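# Stand the carton upright with its arrows pointing up

## Task

Rotate the carton until the arrows printed on its sides face straight up toward the ceiling, then leave it resting on the table on its own, with no part of it sticking out past the table edge.

## Robot and tools

Robot: two arms, left_arm carrying a five-finger left hand and right_arm carrying a right hand. Base positions in the scene frame: left_arm (+0.026, +0.473, 0) m, right_arm (+0.008, -0.511, 0) m, each turned slightly about z. A two-camera stand is fixed behind the arms. A loose object may occasionally get a brief push from outside.

Frames. Scene frame: origin at table-top height midway between the arms, +z up, +x out over the table, left_arm on the +y side. Fixed cameras and the table use it. Hand positions, orientations, velocities and Hand targets in results are in each arm's own base frame. All motion offsets are along the axes of that arm's current Hand target.

Hand point: 0.05 m in front of the palm and 0.15 m out from the wrist flange. Its +z runs along the straight fingers, +y out of the palm, +x across the palm away from the thumb on the right hand (toward the thumb on the left hand). Straight fingers end 0.06-0.07 m past the point along +z, with their centre lines 0.06 m behind it along -y. A wrist bracket on the little-finger side can strike things. With fingers level, the wrist may sit up to 0.11 m (palm down) or 0.23 m (palm up) below the point and reach the table first.

Row layout (28 numbers, each in [-1, 1]), same for every tool: left dx, dy, dz, rx, ry, rz; left little, ring, middle, index, thumb_bend, thumb_turn, force_limit, speed; then the same 14 for the right arm. Always send all 28, even when one arm is idle. dx..rz are an offset, not a pose: measured from the Hand target as it stood when the action or move began, in that target's axes; 1.0 = 0.6 m of travel or 180 degrees; rx, ry, rz form a single rotation vector. Repeating an offset moves the hand again. Six zeros re-command the current Hand target. Finger numbers are targets: +1 open/straight, -1 closed/curled; thumb_turn -1 puts the thumb opposite the fingers, +1 beside the palm. force_limit maps -1..+1 to about 0..10 N at the fingertip (0..15 N for both thumb motors). speed rises from near zero at -1 to full at +0.48 and stays full above. For a gentle grip close at speed -0.94 or lower. There is no 'unchanged' value: to keep a hand as is, resend the eight numbers last actually run for it (before any have run, use its hand_measured plus hand_force_limit and hand_speed). With the thumb in front, the hand can hold objects roughly 0.035-0.065 m thick. To grip harder, raise force_limit and send a target more closed than hand_measured; to loosen, send one more open.

execute_actions: actions = list of actions, each a list of up to 15 rows, one per 1/30 s step; a short action repeats its last row to fill 15 steps. Every row counts from the action's start pose. cameras: list of names, ["all"], or [] (default: images only when actions is empty).

move: target = one 28-number row or a list of up to 15 rows; every row is an offset from the same starting Hand targets, not from the previous row. speed: m/s, 0.002-3.6, default 0.25 (turning limited to twice that in rad/s), one value or one per target. blend: corner rounding in metres, 0 = stop at each target. stop_force: N, 3-120, ends an arm's path when its wrist sensor feels that much push; it is unreliable while the hand turns and cannot detect light tips or slides; omit it when backing away from a contact. zero (true default) re-zeroes the sensor before the move. blocking=false returns after about 0.5 s while motion goes on (not allowed with stop_force). Paths are straight lines and do not steer around obstacles; avoid passing near an arm's own base. Result adds a 'move:' line: done, off_target, moving, held or fault, plus limits such as paced (pose clipped) or held (steps withheld).

wait: seconds 0-10, arms keep their last command. stop: brakes a running move. zoom_image: camera plus region [x0, y0, x1, y1] in pixels, at most 504 per side, on that camera's latest image. show_instructions: shows reference pages. zero_wrist_force: arm = left_arm or right_arm. finished_scene: ends the scene (scene 1), cannot be undone.

Reading results: end_effector_position (m), end_effector_quat_wxyz, velocities; Hand target (the base the next offsets count from; the hand often rests a bit short of it, so send the gap as an offset if needed); joint positions and torques; Wrist force/torque in the end effector's axes, plus a peak line; hand_measured, hand_stopped_by (moving, target, force, stalled, fault) and hand_load_n, each six values in motor order. A dropped grip shows as hand_load_n near 0. Orientation commands are clipped to 32 degrees from the measured one per step. Cameras: cam_head_left, cam_head_right, cam_high, cam_low (896x504) and cam_left_wrist, cam_right_wrist (672x504, fisheye).

Avoid: letting the carton fall or be left off the table; releasing it while it moves; fast or hard contact with the table or other fixed things. A target even slightly past a firm contact can trip a stop. A net force near 150 N on an arm, or contact torque reaching a joint limit (135 N m for the three big joints, 25.2 N m for each wrist joint), halts that arm for 10 s. Keep the arms and hands from striking or pinching each other. Long holding or straining against unreachable poses heats motors; a MOTOR HOT line warns, and 85 °C brakes the arm for a while.

Each tool is called after ">>>" by a JSON object that holds its "method" and its "body", one argument or row to a line.

Reference images:

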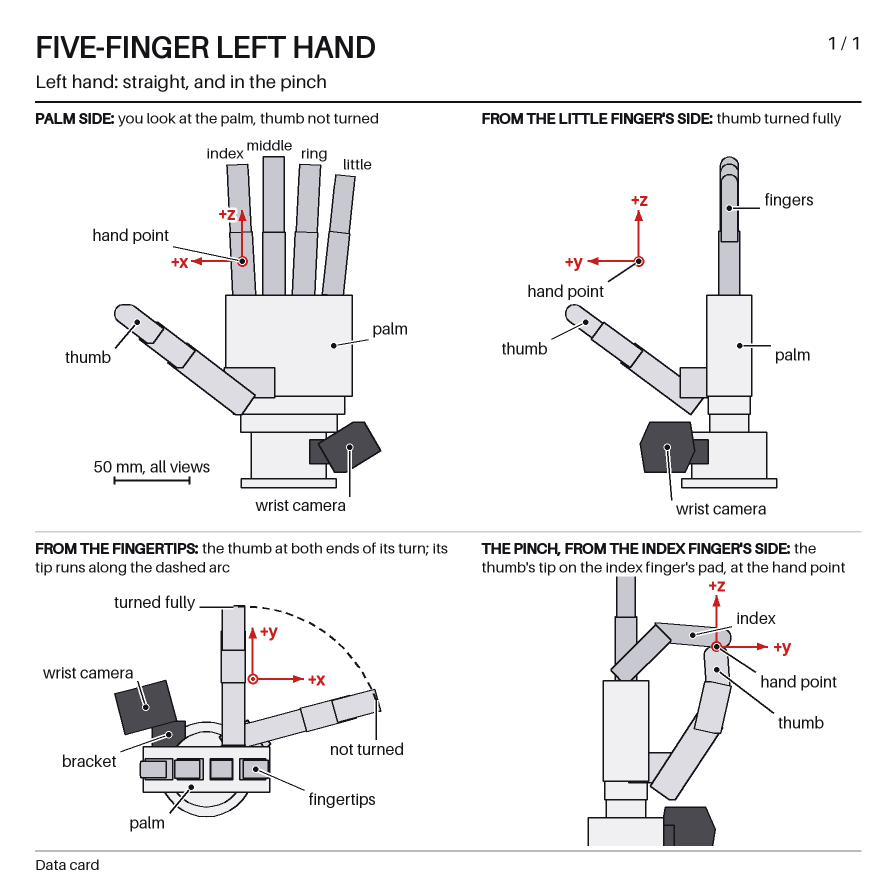

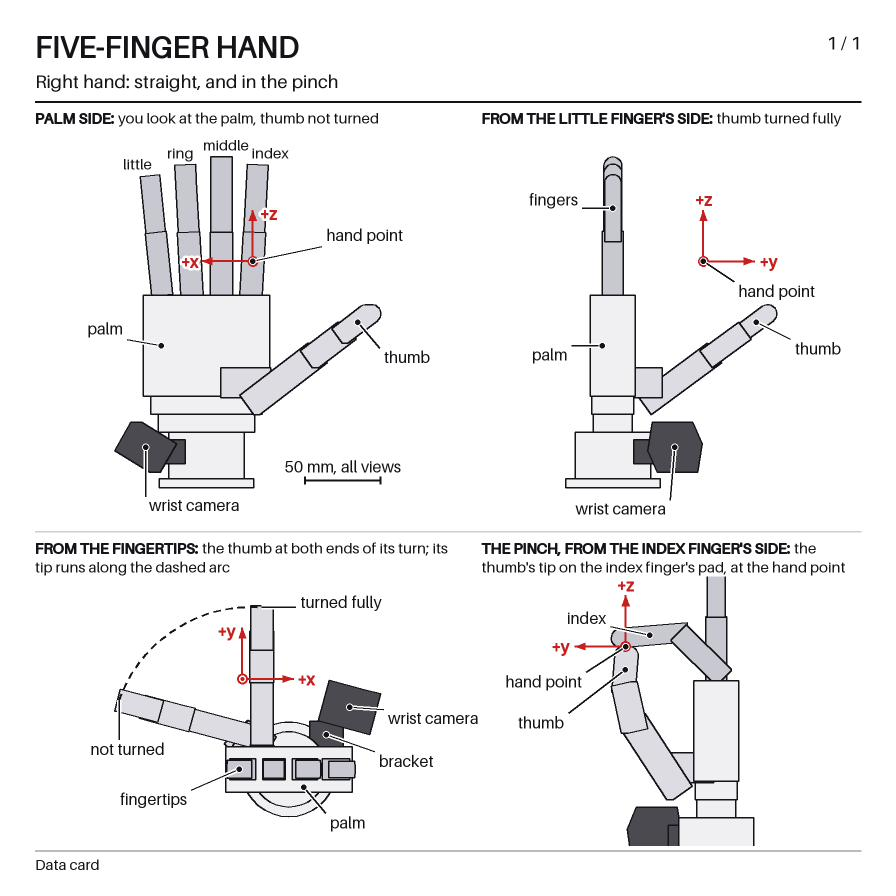

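## Session

>>> {"method": "execute_actions", "body": {
  "actions": []
}}

Scene clock: 0.00 s.
left_arm: end_effector_position=(+0.1683, -0.0800, +0.3062) hand_measured=(+1.000, +1.000, +1.000, +1.000, +1.000, +1.000) hand_load_n=(+0.0, +0.0, +0.0, +0.0, +0.0, +0.0) hand_stopped_by=(target, target, target, target, target, target) hand_force_limit=0.00 hand_speed=-0.80 end_effector_quat_wxyz=(-0.141, +0.967, -0.211, +0.036) | right_arm: end_effector_position=(+0.1398, -0.0973, +0.3153) hand_measured=(+1.000, +1.000, +1.000, +1.000, +1.000, +1.000) hand_load_n=(+0.0, +0.0, +0.0, +0.0, +0.0, +0.5) hand_stopped_by=(target, target, target, target, target, target) hand_force_limit=0.00 hand_speed=-0.80 end_effector_quat_wxyz=(-0.135, +0.977, -0.162, -0.018)
Joint positions: left_arm=[3.651 -1.042 -1.953 1.667 -1.733 2.53] | right_arm=[-1.218 -1.853 1.92 1.757 1.469 0.667]
Joint velocities: within noise
Joint torques (N m): no reading
Wrist force (N): no reading
Wrist torque (N m): no reading
Wrist force, peak (N): no reading
Hand target: left_arm +0.1683, -0.0800, +0.3062; -0.141, +0.967, -0.211, +0.036 | right_arm +0.1398, -0.0973, +0.3153; -0.135, +0.977, -0.162, -0.018

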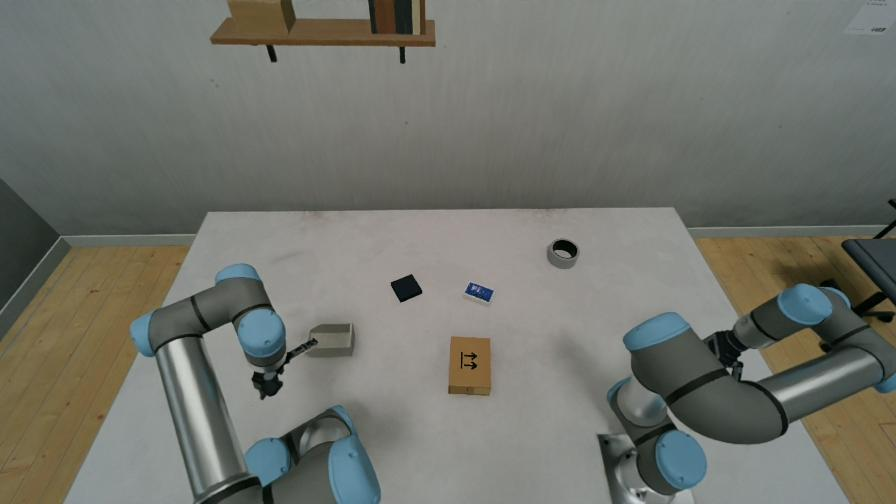

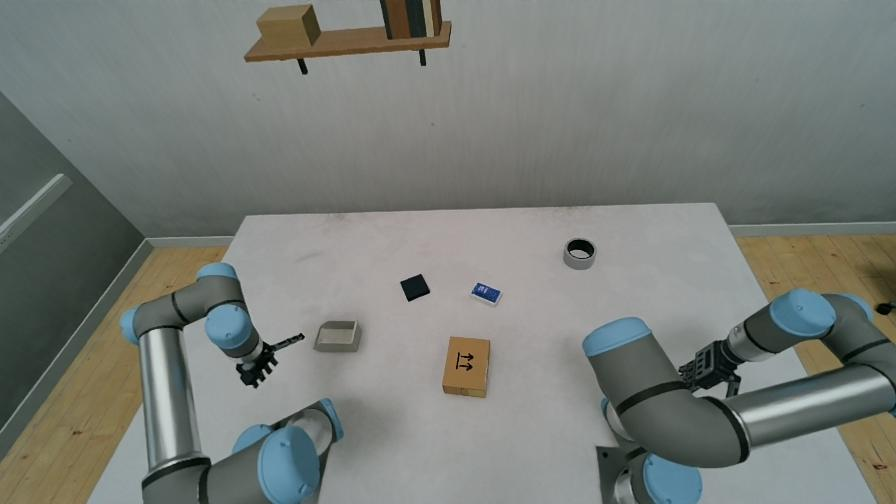

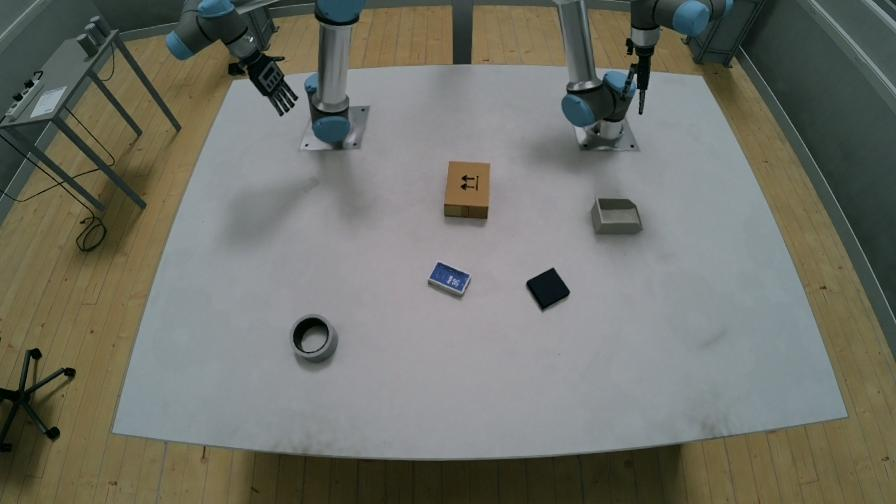

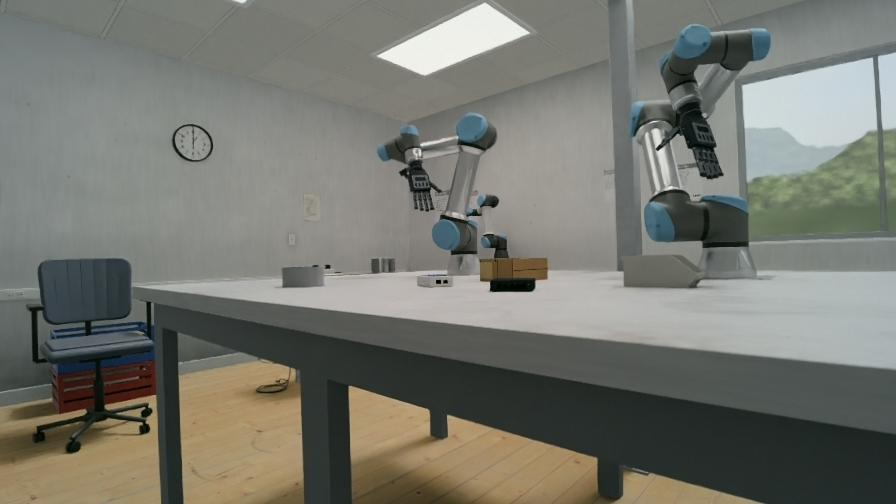

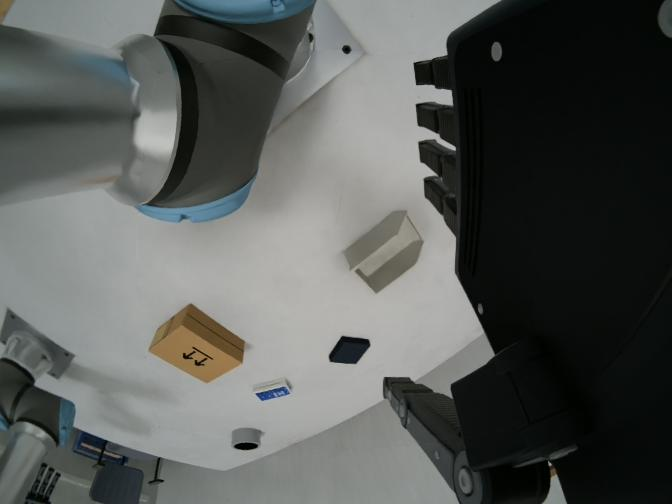

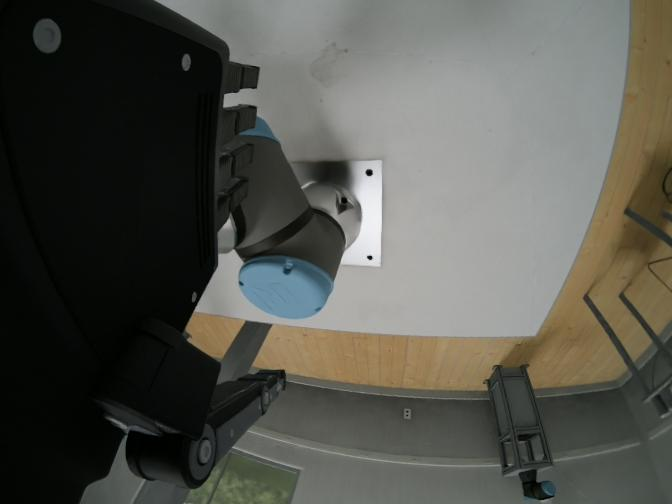

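>>> {"method": "zoom_image", "body": {
  "camera": "cam_head_left",
  "region": [420, 310, 520, 410]
}}

>>> {"method": "zoom_image", "body": {
  "camera": "cam_head_right",
  "region": [420, 310, 520, 410]
}}

>>> {"method": "zoom_image", "body": {
  "camera": "cam_high",
  "region": [410, 140, 530, 240]
}}

>>> {"method": "zoom_image", "body": {
  "camera": "cam_low",
  "region": [440, 220, 600, 320]
}}

>>> {"method": "zoom_image", "body": {
  "camera": "cam_left_wrist",
  "region": [120, 280, 280, 400]
}}

Scaled by 5.040.

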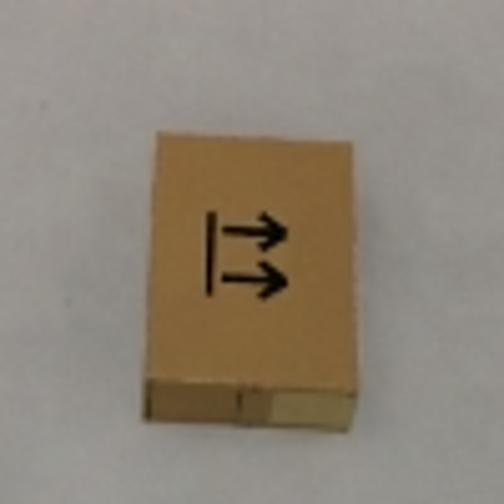

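Scaled by 5.040.

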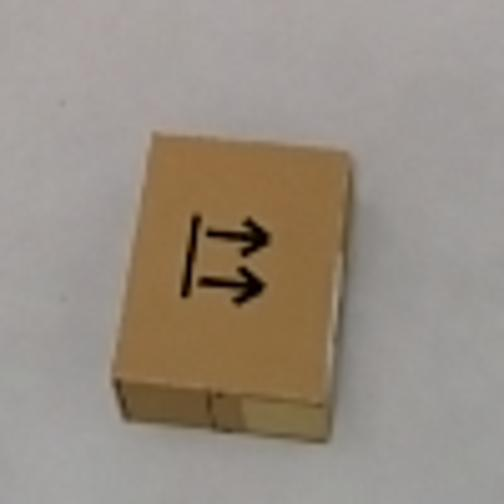

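Scaled by 4.200.

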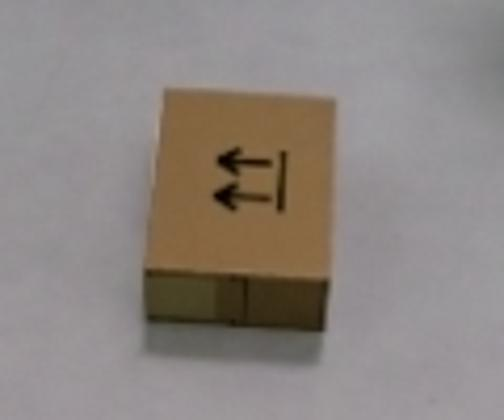

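Scaled by 3.150.

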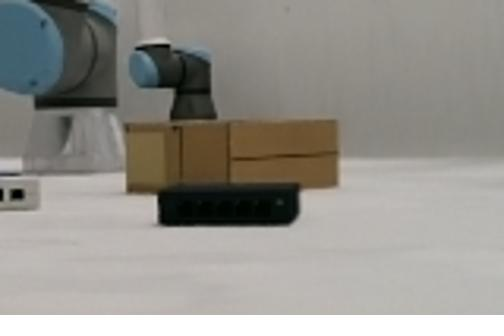

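Scaled by 3.150 from the camera's 672x504 image, which has a finer 960x720 frame.

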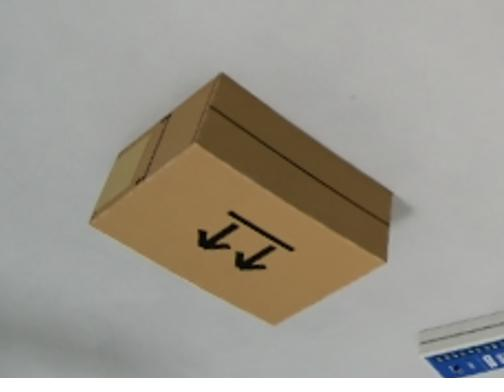

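>>> {"method": "move", "body": {
  "target": [0.3638,0.7095,-0.0588,-0.1360,0.0152,-0.6071,-1,-1,-1,1,1,1,0,0,0.15,-0.9153,0.398,-0.1499,0.0036,0.4174,-1,-1,-1,1,1,1,0,0],
  "speed": 0.25,
  "cameras": ["all"]
}}

Scene clock: 15.77 s.
left_arm: end_effector_position=(+0.1927, -0.5512, +0.2199) hand_measured=(-1.000, -1.000, -1.000, +1.000, +1.000, +1.000) hand_load_n=(+0.0, +0.0, +0.0, +0.0, +0.0, +0.0) hand_stopped_by=(target, target, target, target, target, target) hand_force_limit=0.00 hand_speed=0.00 end_effector_quat_wxyz=(+0.130, +0.736, +0.654, +0.115) | right_arm: end_effector_position=(+0.4033, +0.4395, +0.2200) hand_measured=(-1.000, -1.000, -1.000, +1.000, +1.000, +1.000) hand_load_n=(+0.0, +0.0, +0.0, +0.0, +0.0, +0.0) hand_stopped_by=(target, target, target, target, target, target) hand_force_limit=0.00 hand_speed=0.00 end_effector_quat_wxyz=(+0.120, +0.681, -0.711, -0.125)
Joint positions: left_arm=[1.893 -2.231 -1.034 1.848 -1.886 -1.108] | right_arm=[0.439 -0.528 0.458 1.952 1.412 3.598]
Joint torques (N m): left_arm=[-7.85 36.83 27.48 -3.97 -1.82 -1.3] | right_arm=[6.08 -41.75 -29.39 5.23 2.48 2.38]
Wrist force (N): left_arm=[-0.1 -0.9 -0.4] | right_arm=[-0.4 0.0 -0.1]
Wrist torque (N m): left_arm=[0.03 0.08 0.18] | right_arm=[0.01 0.09 -0.14]
Wrist force, peak (N): left_arm=[-0.6 -1.2 -0.6] | right_arm=[-0.7 -0.4 -0.3]
Hand target: left_arm +0.1927, -0.5512, +0.2199; +0.130, +0.736, +0.655, +0.115 | right_arm +0.4034, +0.4395, +0.2201; +0.120, +0.681, -0.711, -0.125
Off the commanded pose: left_arm 0.000 m, 0 deg | right_arm 0.000 m, 0 deg.
move: done
camera_calibration:
cam_left_wrist: T_world_to_cam=[[-0.853161, 0.338171, -0.397185, 0.435324], [0.0453593, 0.806614, 0.589335, 0.300908], [0.519671, 0.484782, -0.703511, 0.426239], [0, 0, 0, 1]] pos_world=[0.136248, -0.596564, 0.295433]
cam_right_wrist: T_world_to_cam=[[-0.893258, -0.218467, 0.392889, 0.360761], [0.0551507, 0.814115, 0.578078, -0.510235], [-0.446148, 0.538041, -0.715167, 0.218093], [0, 0, 0, 1]] pos_world=[0.447694, 0.376862, 0.30919]

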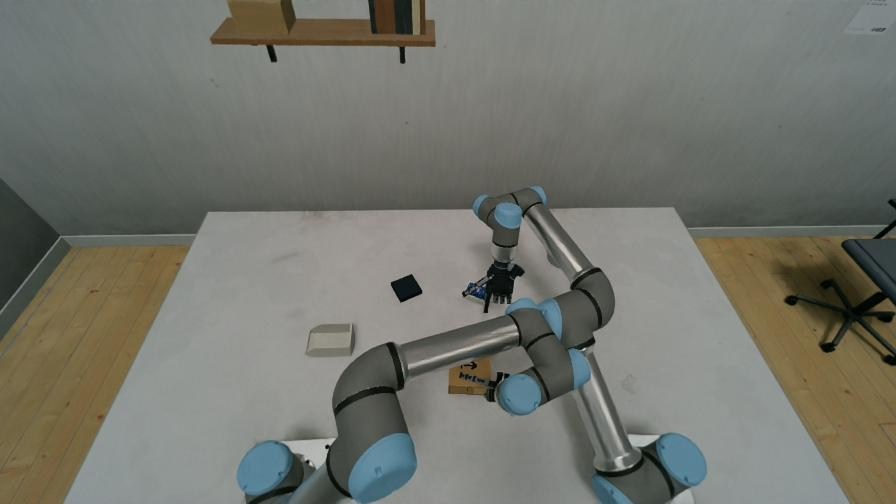

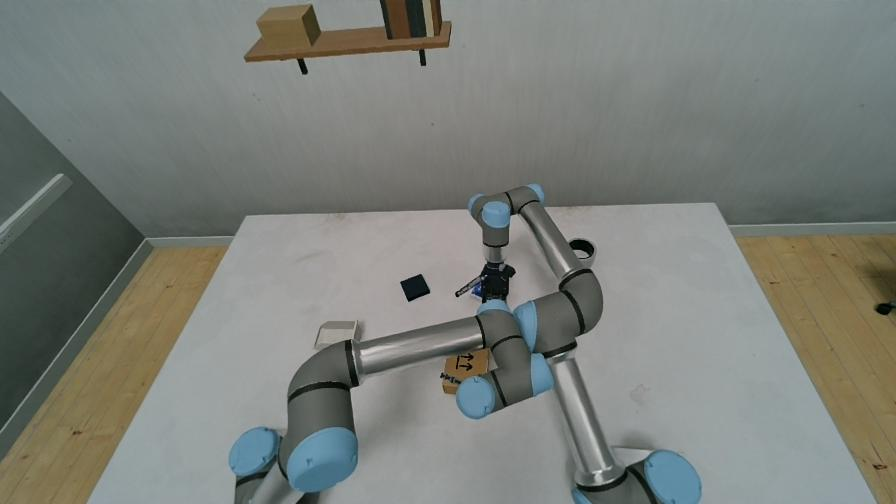

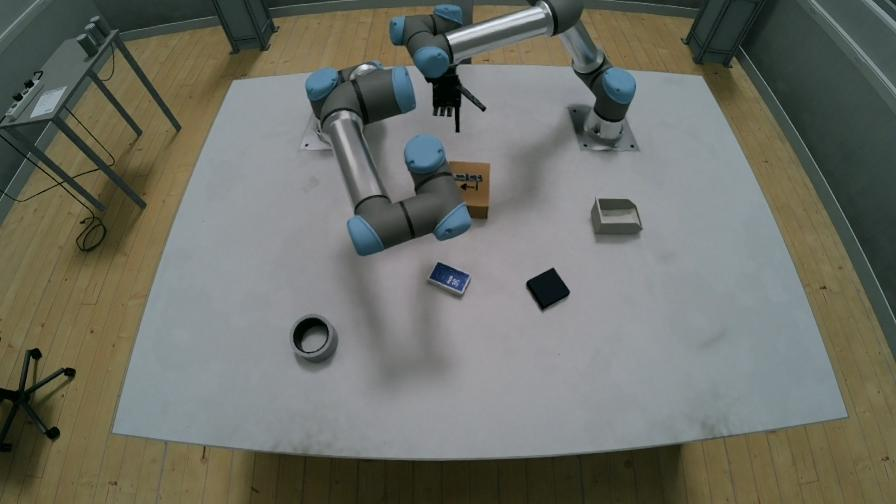

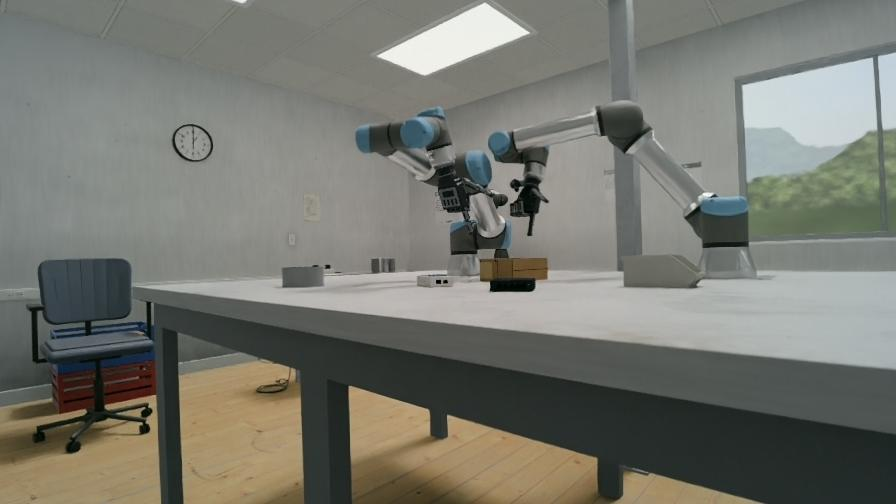

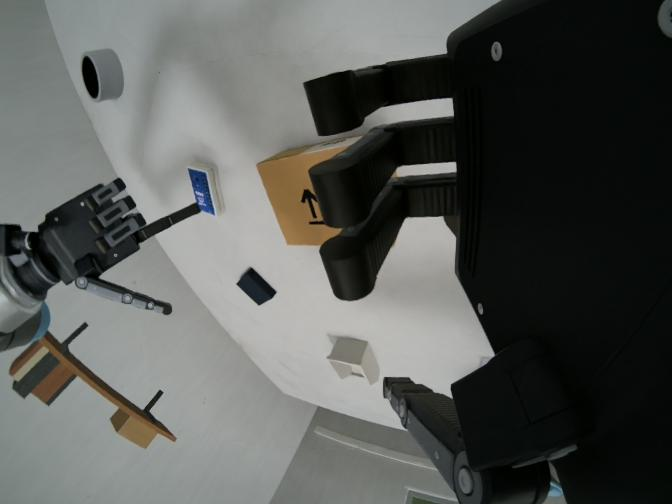

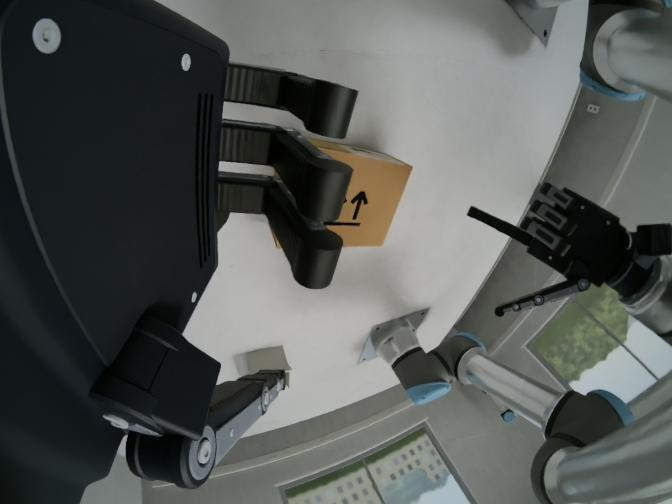

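>>> {"method": "zoom_image", "body": {
  "camera": "cam_left_wrist",
  "region": [20, 150, 240, 330]
}}

>>> {"method": "zoom_image", "body": {
  "camera": "cam_right_wrist",
  "region": [450, 180, 672, 340]
}}

>>> {"method": "zoom_image", "body": {
  "camera": "cam_low",
  "region": [400, 100, 600, 300]
}}

Scaled by 2.291 from the camera's 672x504 image, which has a finer 960x720 frame.

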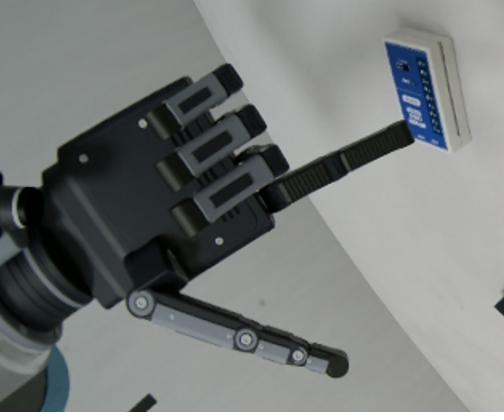

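Scaled by 2.270 from the camera's 672x504 image, which has a finer 960x720 frame.

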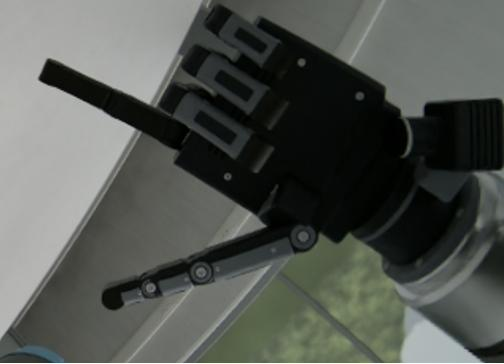

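Scaled by 2.520.

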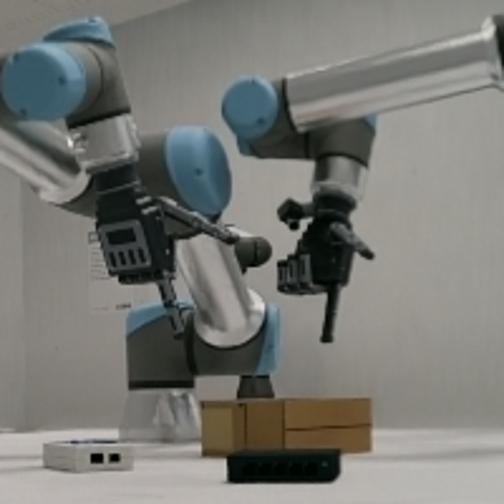

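>>> {"method": "move", "body": {
  "target": [0,-0.0627,0.1723,0,0,0,-1,-1,-1,1,1,1,0,0,0,-0.0627,0.1723,0,0,0,-1,-1,-1,1,1,1,0,0],
  "speed": 0.15,
  "cameras": ["all"]
}}

Scene clock: 17.50 s.
left_arm: end_effector_position=(+0.1927, -0.5512, +0.1101) hand_measured=(-1.000, -1.000, -1.000, +1.000, +1.000, +1.000) hand_load_n=(+0.0, +0.0, +0.0, +0.0, +0.0, +0.0) hand_stopped_by=(target, target, target, target, target, target) hand_force_limit=0.00 hand_speed=0.00 end_effector_quat_wxyz=(+0.130, +0.736, +0.654, +0.115) | right_arm: end_effector_position=(+0.4034, +0.4395, +0.1103) hand_measured=(-1.000, -1.000, -1.000, +1.000, +1.000, +1.000) hand_load_n=(+0.0, +0.0, +0.0, +0.0, +0.0, +0.0) hand_stopped_by=(target, target, target, target, target, target) hand_force_limit=0.00 hand_speed=0.00 end_effector_quat_wxyz=(+0.120, +0.681, -0.711, -0.125)
Joint positions: left_arm=[1.893 -2.3 -1.204 2.088 -1.886 -1.108] | right_arm=[0.439 -0.5 0.685 1.698 1.412 3.598]
Joint torques (N m): left_arm=[6.73 36.8 9.23 -0.32 -1.61 1.16] | right_arm=[-8.4 -42.03 -6.77 0.6 -2.83 2.42]
Wrist force (N): left_arm=[0.1 -1.1 -0.5] | right_arm=[-0.1 -0.2 -0.2]
Wrist torque (N m): left_arm=[0.04 0.03 0.00] | right_arm=[0.00 0.08 -0.11]
Wrist force, peak (N): left_arm=[0.0 -1.7 -0.1] | right_arm=[-0.6 0.4 -0.8]
Hand target: left_arm +0.1928, -0.5512, +0.1099; +0.130, +0.736, +0.655, +0.115 | right_arm +0.4034, +0.4395, +0.1100; +0.120, +0.681, -0.711, -0.125
Off the commanded pose: left_arm 0.000 m, 0 deg | right_arm 0.000 m, 0 deg.
move: done
camera_calibration:
cam_left_wrist: T_world_to_cam=[[-0.853154, 0.338273, -0.397114, 0.39176], [0.0454662, 0.806573, 0.589383, 0.365568], [0.519674, 0.484779, -0.703511, 0.348992], [0, 0, 0, 1]] pos_world=[0.136249, -0.596564, 0.185633]
cam_right_wrist: T_world_to_cam=[[-0.893154, -0.218502, 0.393107, 0.404002], [0.0551649, 0.814231, 0.577914, -0.446791], [-0.446355, 0.537852, -0.71518, 0.139825], [0, 0, 0, 1]] pos_world=[0.447895, 0.376861, 0.199391]

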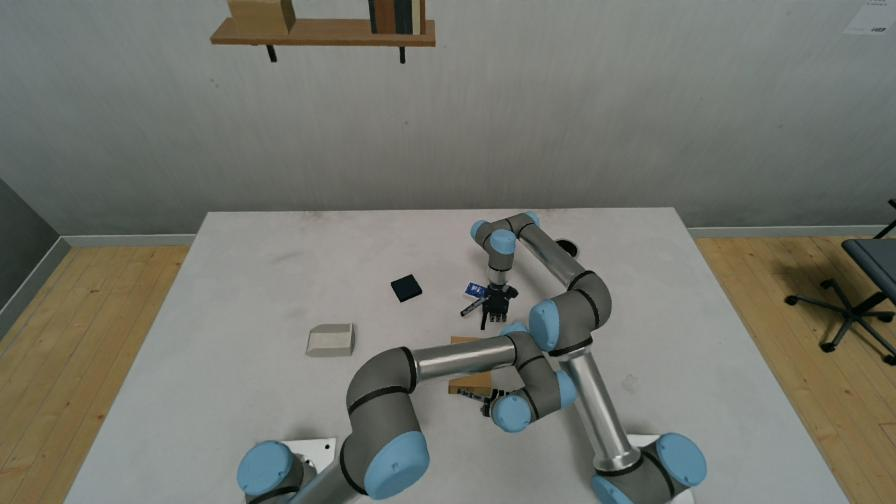

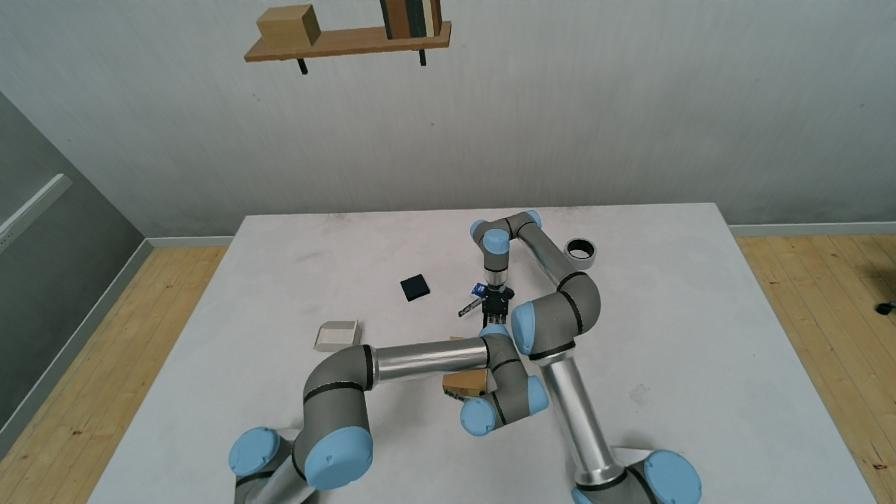

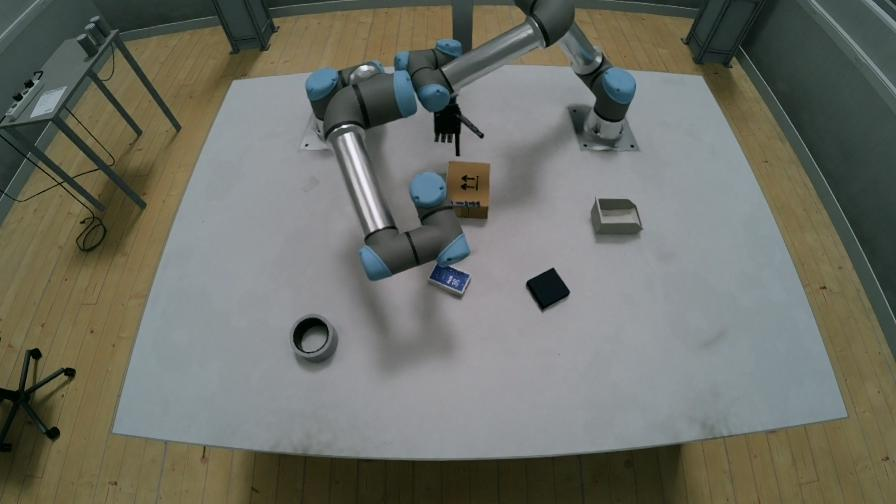

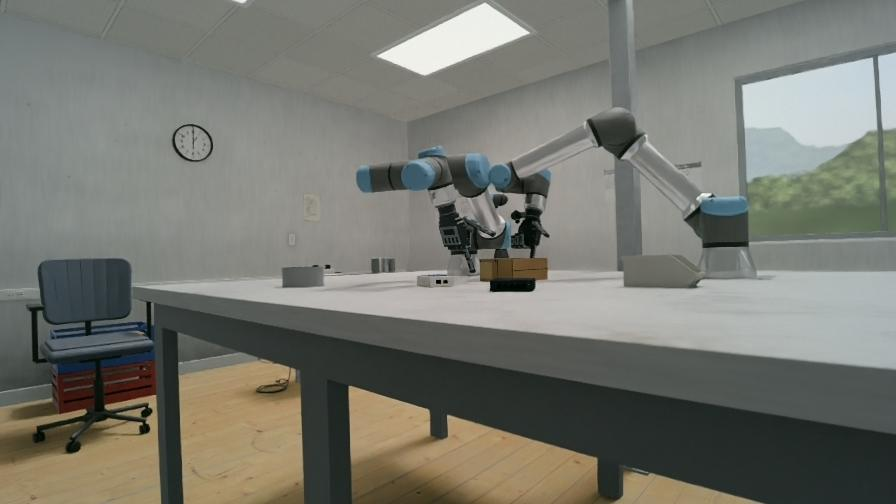

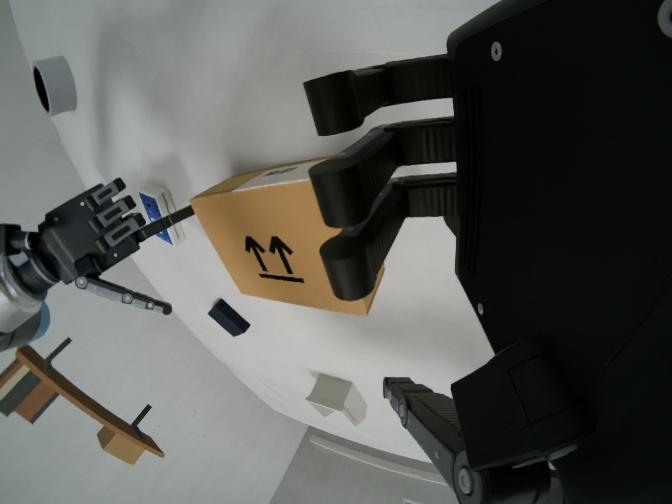

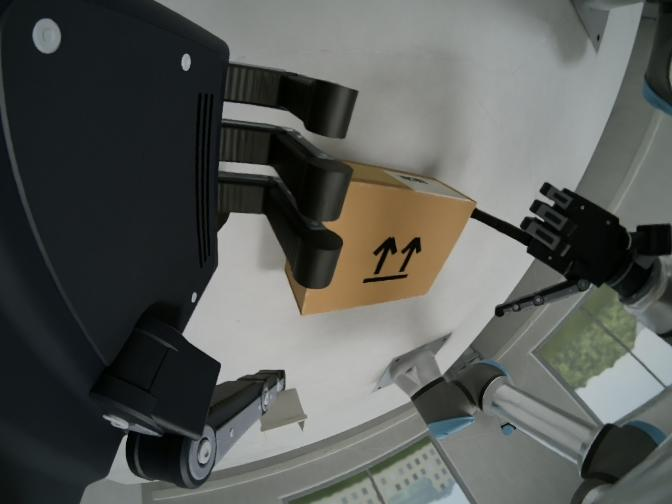

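>>> {"method": "zoom_image", "body": {
  "camera": "cam_high",
  "region": [410, 100, 530, 240]
}}

>>> {"method": "zoom_image", "body": {
  "camera": "cam_head_left",
  "region": [420, 290, 540, 410]
}}

>>> {"method": "zoom_image", "body": {
  "camera": "cam_head_right",
  "region": [420, 290, 540, 410]
}}

>>> {"method": "zoom_image", "body": {
  "camera": "cam_low",
  "region": [430, 190, 570, 300]
}}

>>> {"method": "zoom_image", "body": {
  "camera": "cam_left_wrist",
  "region": [120, 140, 260, 260]
}}

>>> {"method": "zoom_image", "body": {
  "camera": "cam_right_wrist",
  "region": [400, 140, 560, 260]
}}

Scaled by 3.600.

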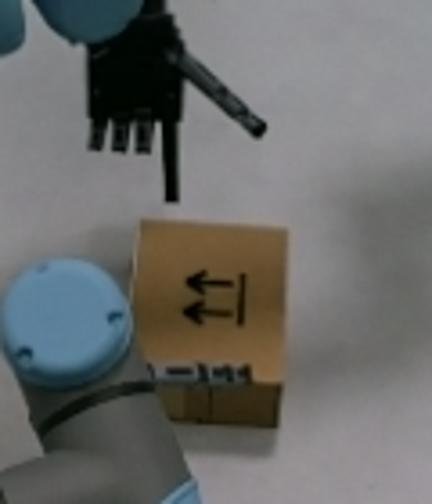

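Scaled by 4.200.

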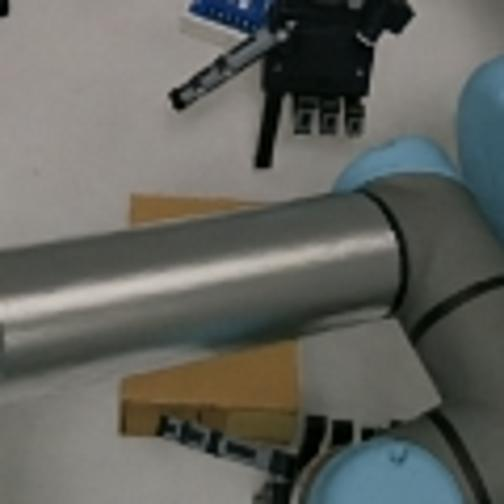

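Scaled by 4.200.

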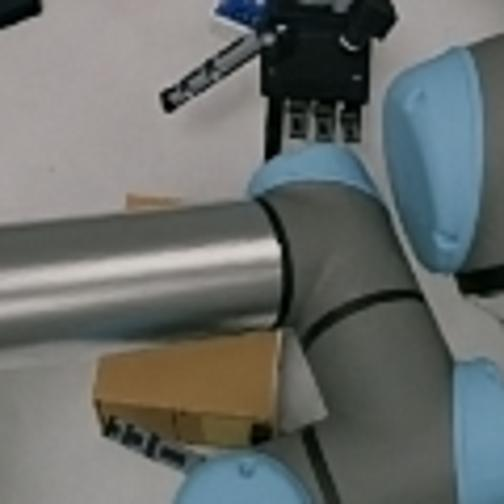

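Scaled by 3.600.

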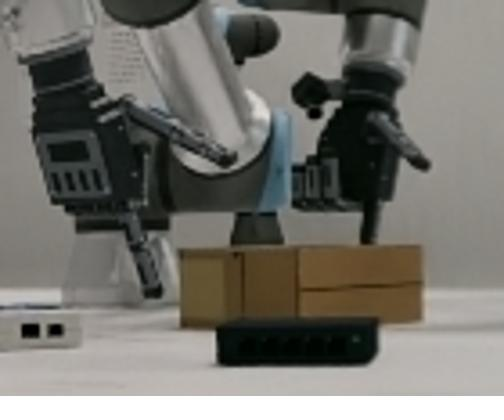

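Scaled by 3.600 from the camera's 672x504 image, which has a finer 960x720 frame.

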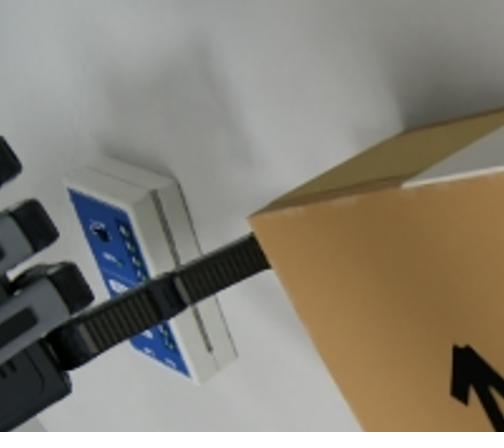

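Scaled by 3.150 from the camera's 672x504 image, which has a finer 960x720 frame.

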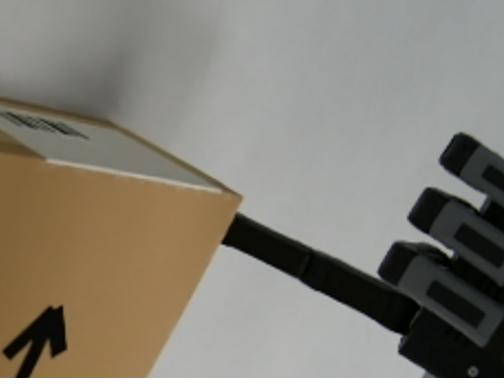

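>>> {"method": "move", "body": {
  "target": [0,0.1018,0.0370,0,0,0,-1,-1,-1,1,1,1,0,0,0,0.1018,0.0370,0,0,0,-1,-1,-1,1,1,1,0,0],
  "speed": 0.03,
  "stop_force": 5,
  "cameras": ["cam_high","cam_low","cam_left_wrist","cam_right_wrist"]
}}

Scene clock: 19.27 s.
left_arm: end_effector_position=(+0.1960, -0.5516, +0.1099) hand_measured=(-1.000, -1.000, -1.000, +1.000, +1.000, +1.000) hand_load_n=(+0.5, +0.0, +0.0, +0.0, +0.0, +0.0) hand_stopped_by=(target, target, target, target, target, target) hand_force_limit=0.00 hand_speed=0.00 end_effector_quat_wxyz=(+0.130, +0.736, +0.655, +0.116) | right_arm: end_effector_position=(+0.4010, +0.4395, +0.1099) hand_measured=(-1.000, -1.000, -1.000, +1.000, +1.000, +1.000) hand_load_n=(+0.5, +0.0, +0.0, +0.0, +0.0, +0.0) hand_stopped_by=(target, target, target, target, target, target) hand_force_limit=0.00 hand_speed=0.00 end_effector_quat_wxyz=(+0.120, +0.681, -0.711, -0.125)
Joint positions: left_arm=[1.898 -2.302 -1.202 2.088 -1.885 -1.102] | right_arm=[0.441 -0.507 0.699 1.69 1.412 3.6]
Joint torques (N m): left_arm=[-7.3 54.1 8.65 -4.03 -1.72 -1.37] | right_arm=[-8.87 -41.96 -29.1 5.15 2.61 -2.38]
Wrist force (N): left_arm=[0.1 -1.1 -0.8] | right_arm=[-0.3 -0.1 -0.4]
Wrist torque (N m): left_arm=[0.03 0.02 0.21] | right_arm=[0.02 0.10 -0.06]
Wrist force, peak (N): left_arm=[-0.2 -1.4 -0.7] | right_arm=[-0.2 0.7 -0.4]
Hand target: left_arm +0.1960, -0.5516, +0.1099; +0.130, +0.736, +0.655, +0.116 (not the last commanded pose) | right_arm +0.4010, +0.4395, +0.1099; +0.120, +0.681, -0.711, -0.125 (not the last commanded pose)
Off the commanded pose: left_arm 0.062 m, 0 deg | right_arm 0.063 m, 0 deg.
move: held (left_arm, right_arm; a check stopped the path); limits=held
pose unreachable (left arm): on one or more control steps of this call, first in action 0 (counted from 0), this arm could not follow its commanded pose, so it was not sent that pose on those steps. It may still have moved: this result reports where it is.
cause: moving toward the commanded pose would bring a part of the arm too close to another arm (a part of this arm just beyond joint 3 (elbow) and a part of the right arm just beyond its joint 2 (shoulder lift), at the place that arm was heading or pushing toward when its own hold began).
pose unreachable (right arm): on one or more control steps of this call, first in action 0 (counted from 0), this arm could not follow its commanded pose, so it was not sent that pose on those steps. It may still have moved: this result reports where it is.
cause: moving toward the commanded pose would bring a part of the arm too close to another arm (a part of this arm just beyond joint 2 (shoulder lift) and a part of the left arm just beyond its joint 3 (elbow), along the way the arms are being sent, or toward where that arm still pushes).
camera_calibration:
cam_left_wrist: T_world_to_cam=[[-0.853174, 0.338181, -0.397149, 0.394585], [0.0452688, 0.806498, 0.589501, 0.365819], [0.519659, 0.484969, -0.703392, 0.347423], [0, 0, 0, 1]] pos_world=[0.139548, -0.596963, 0.185434]
cam_right_wrist: T_world_to_cam=[[-0.893075, -0.218385, 0.393351, 0.40187], [0.0553677, 0.814298, 0.5778, -0.44666], [-0.446488, 0.537798, -0.715138, 0.138557], [0, 0, 0, 1]] pos_world=[0.445494, 0.376961, 0.199092]
Images, in order (width x height): cam_high 896x504, cam_low 896x504, cam_left_wrist 672x504, cam_right_wrist 672x504.

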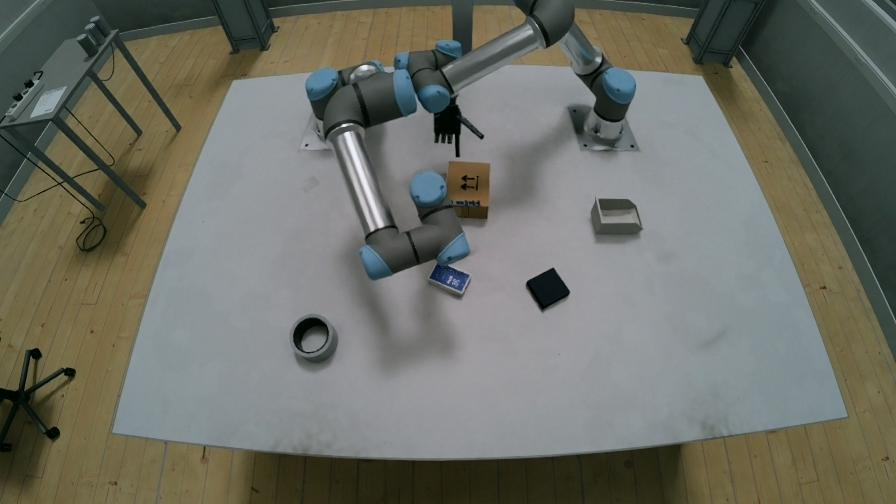

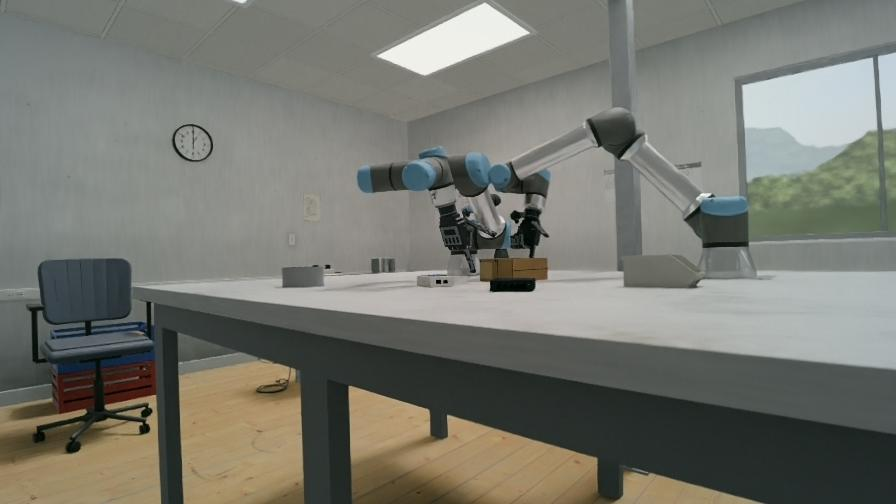

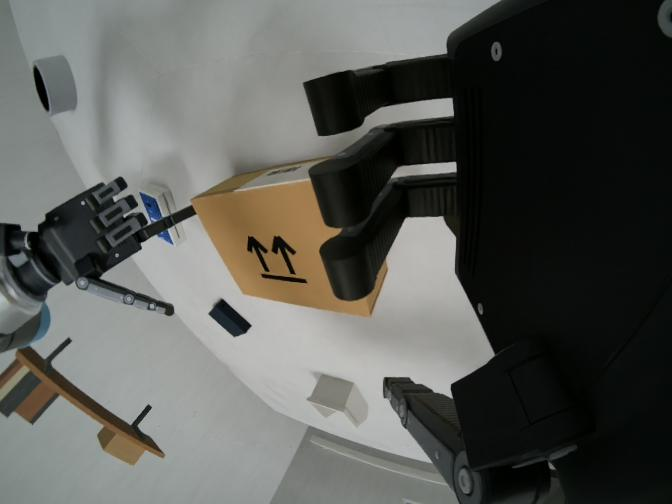

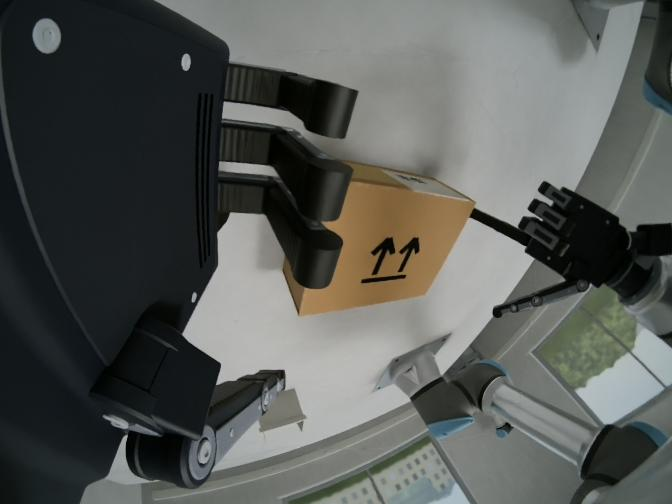

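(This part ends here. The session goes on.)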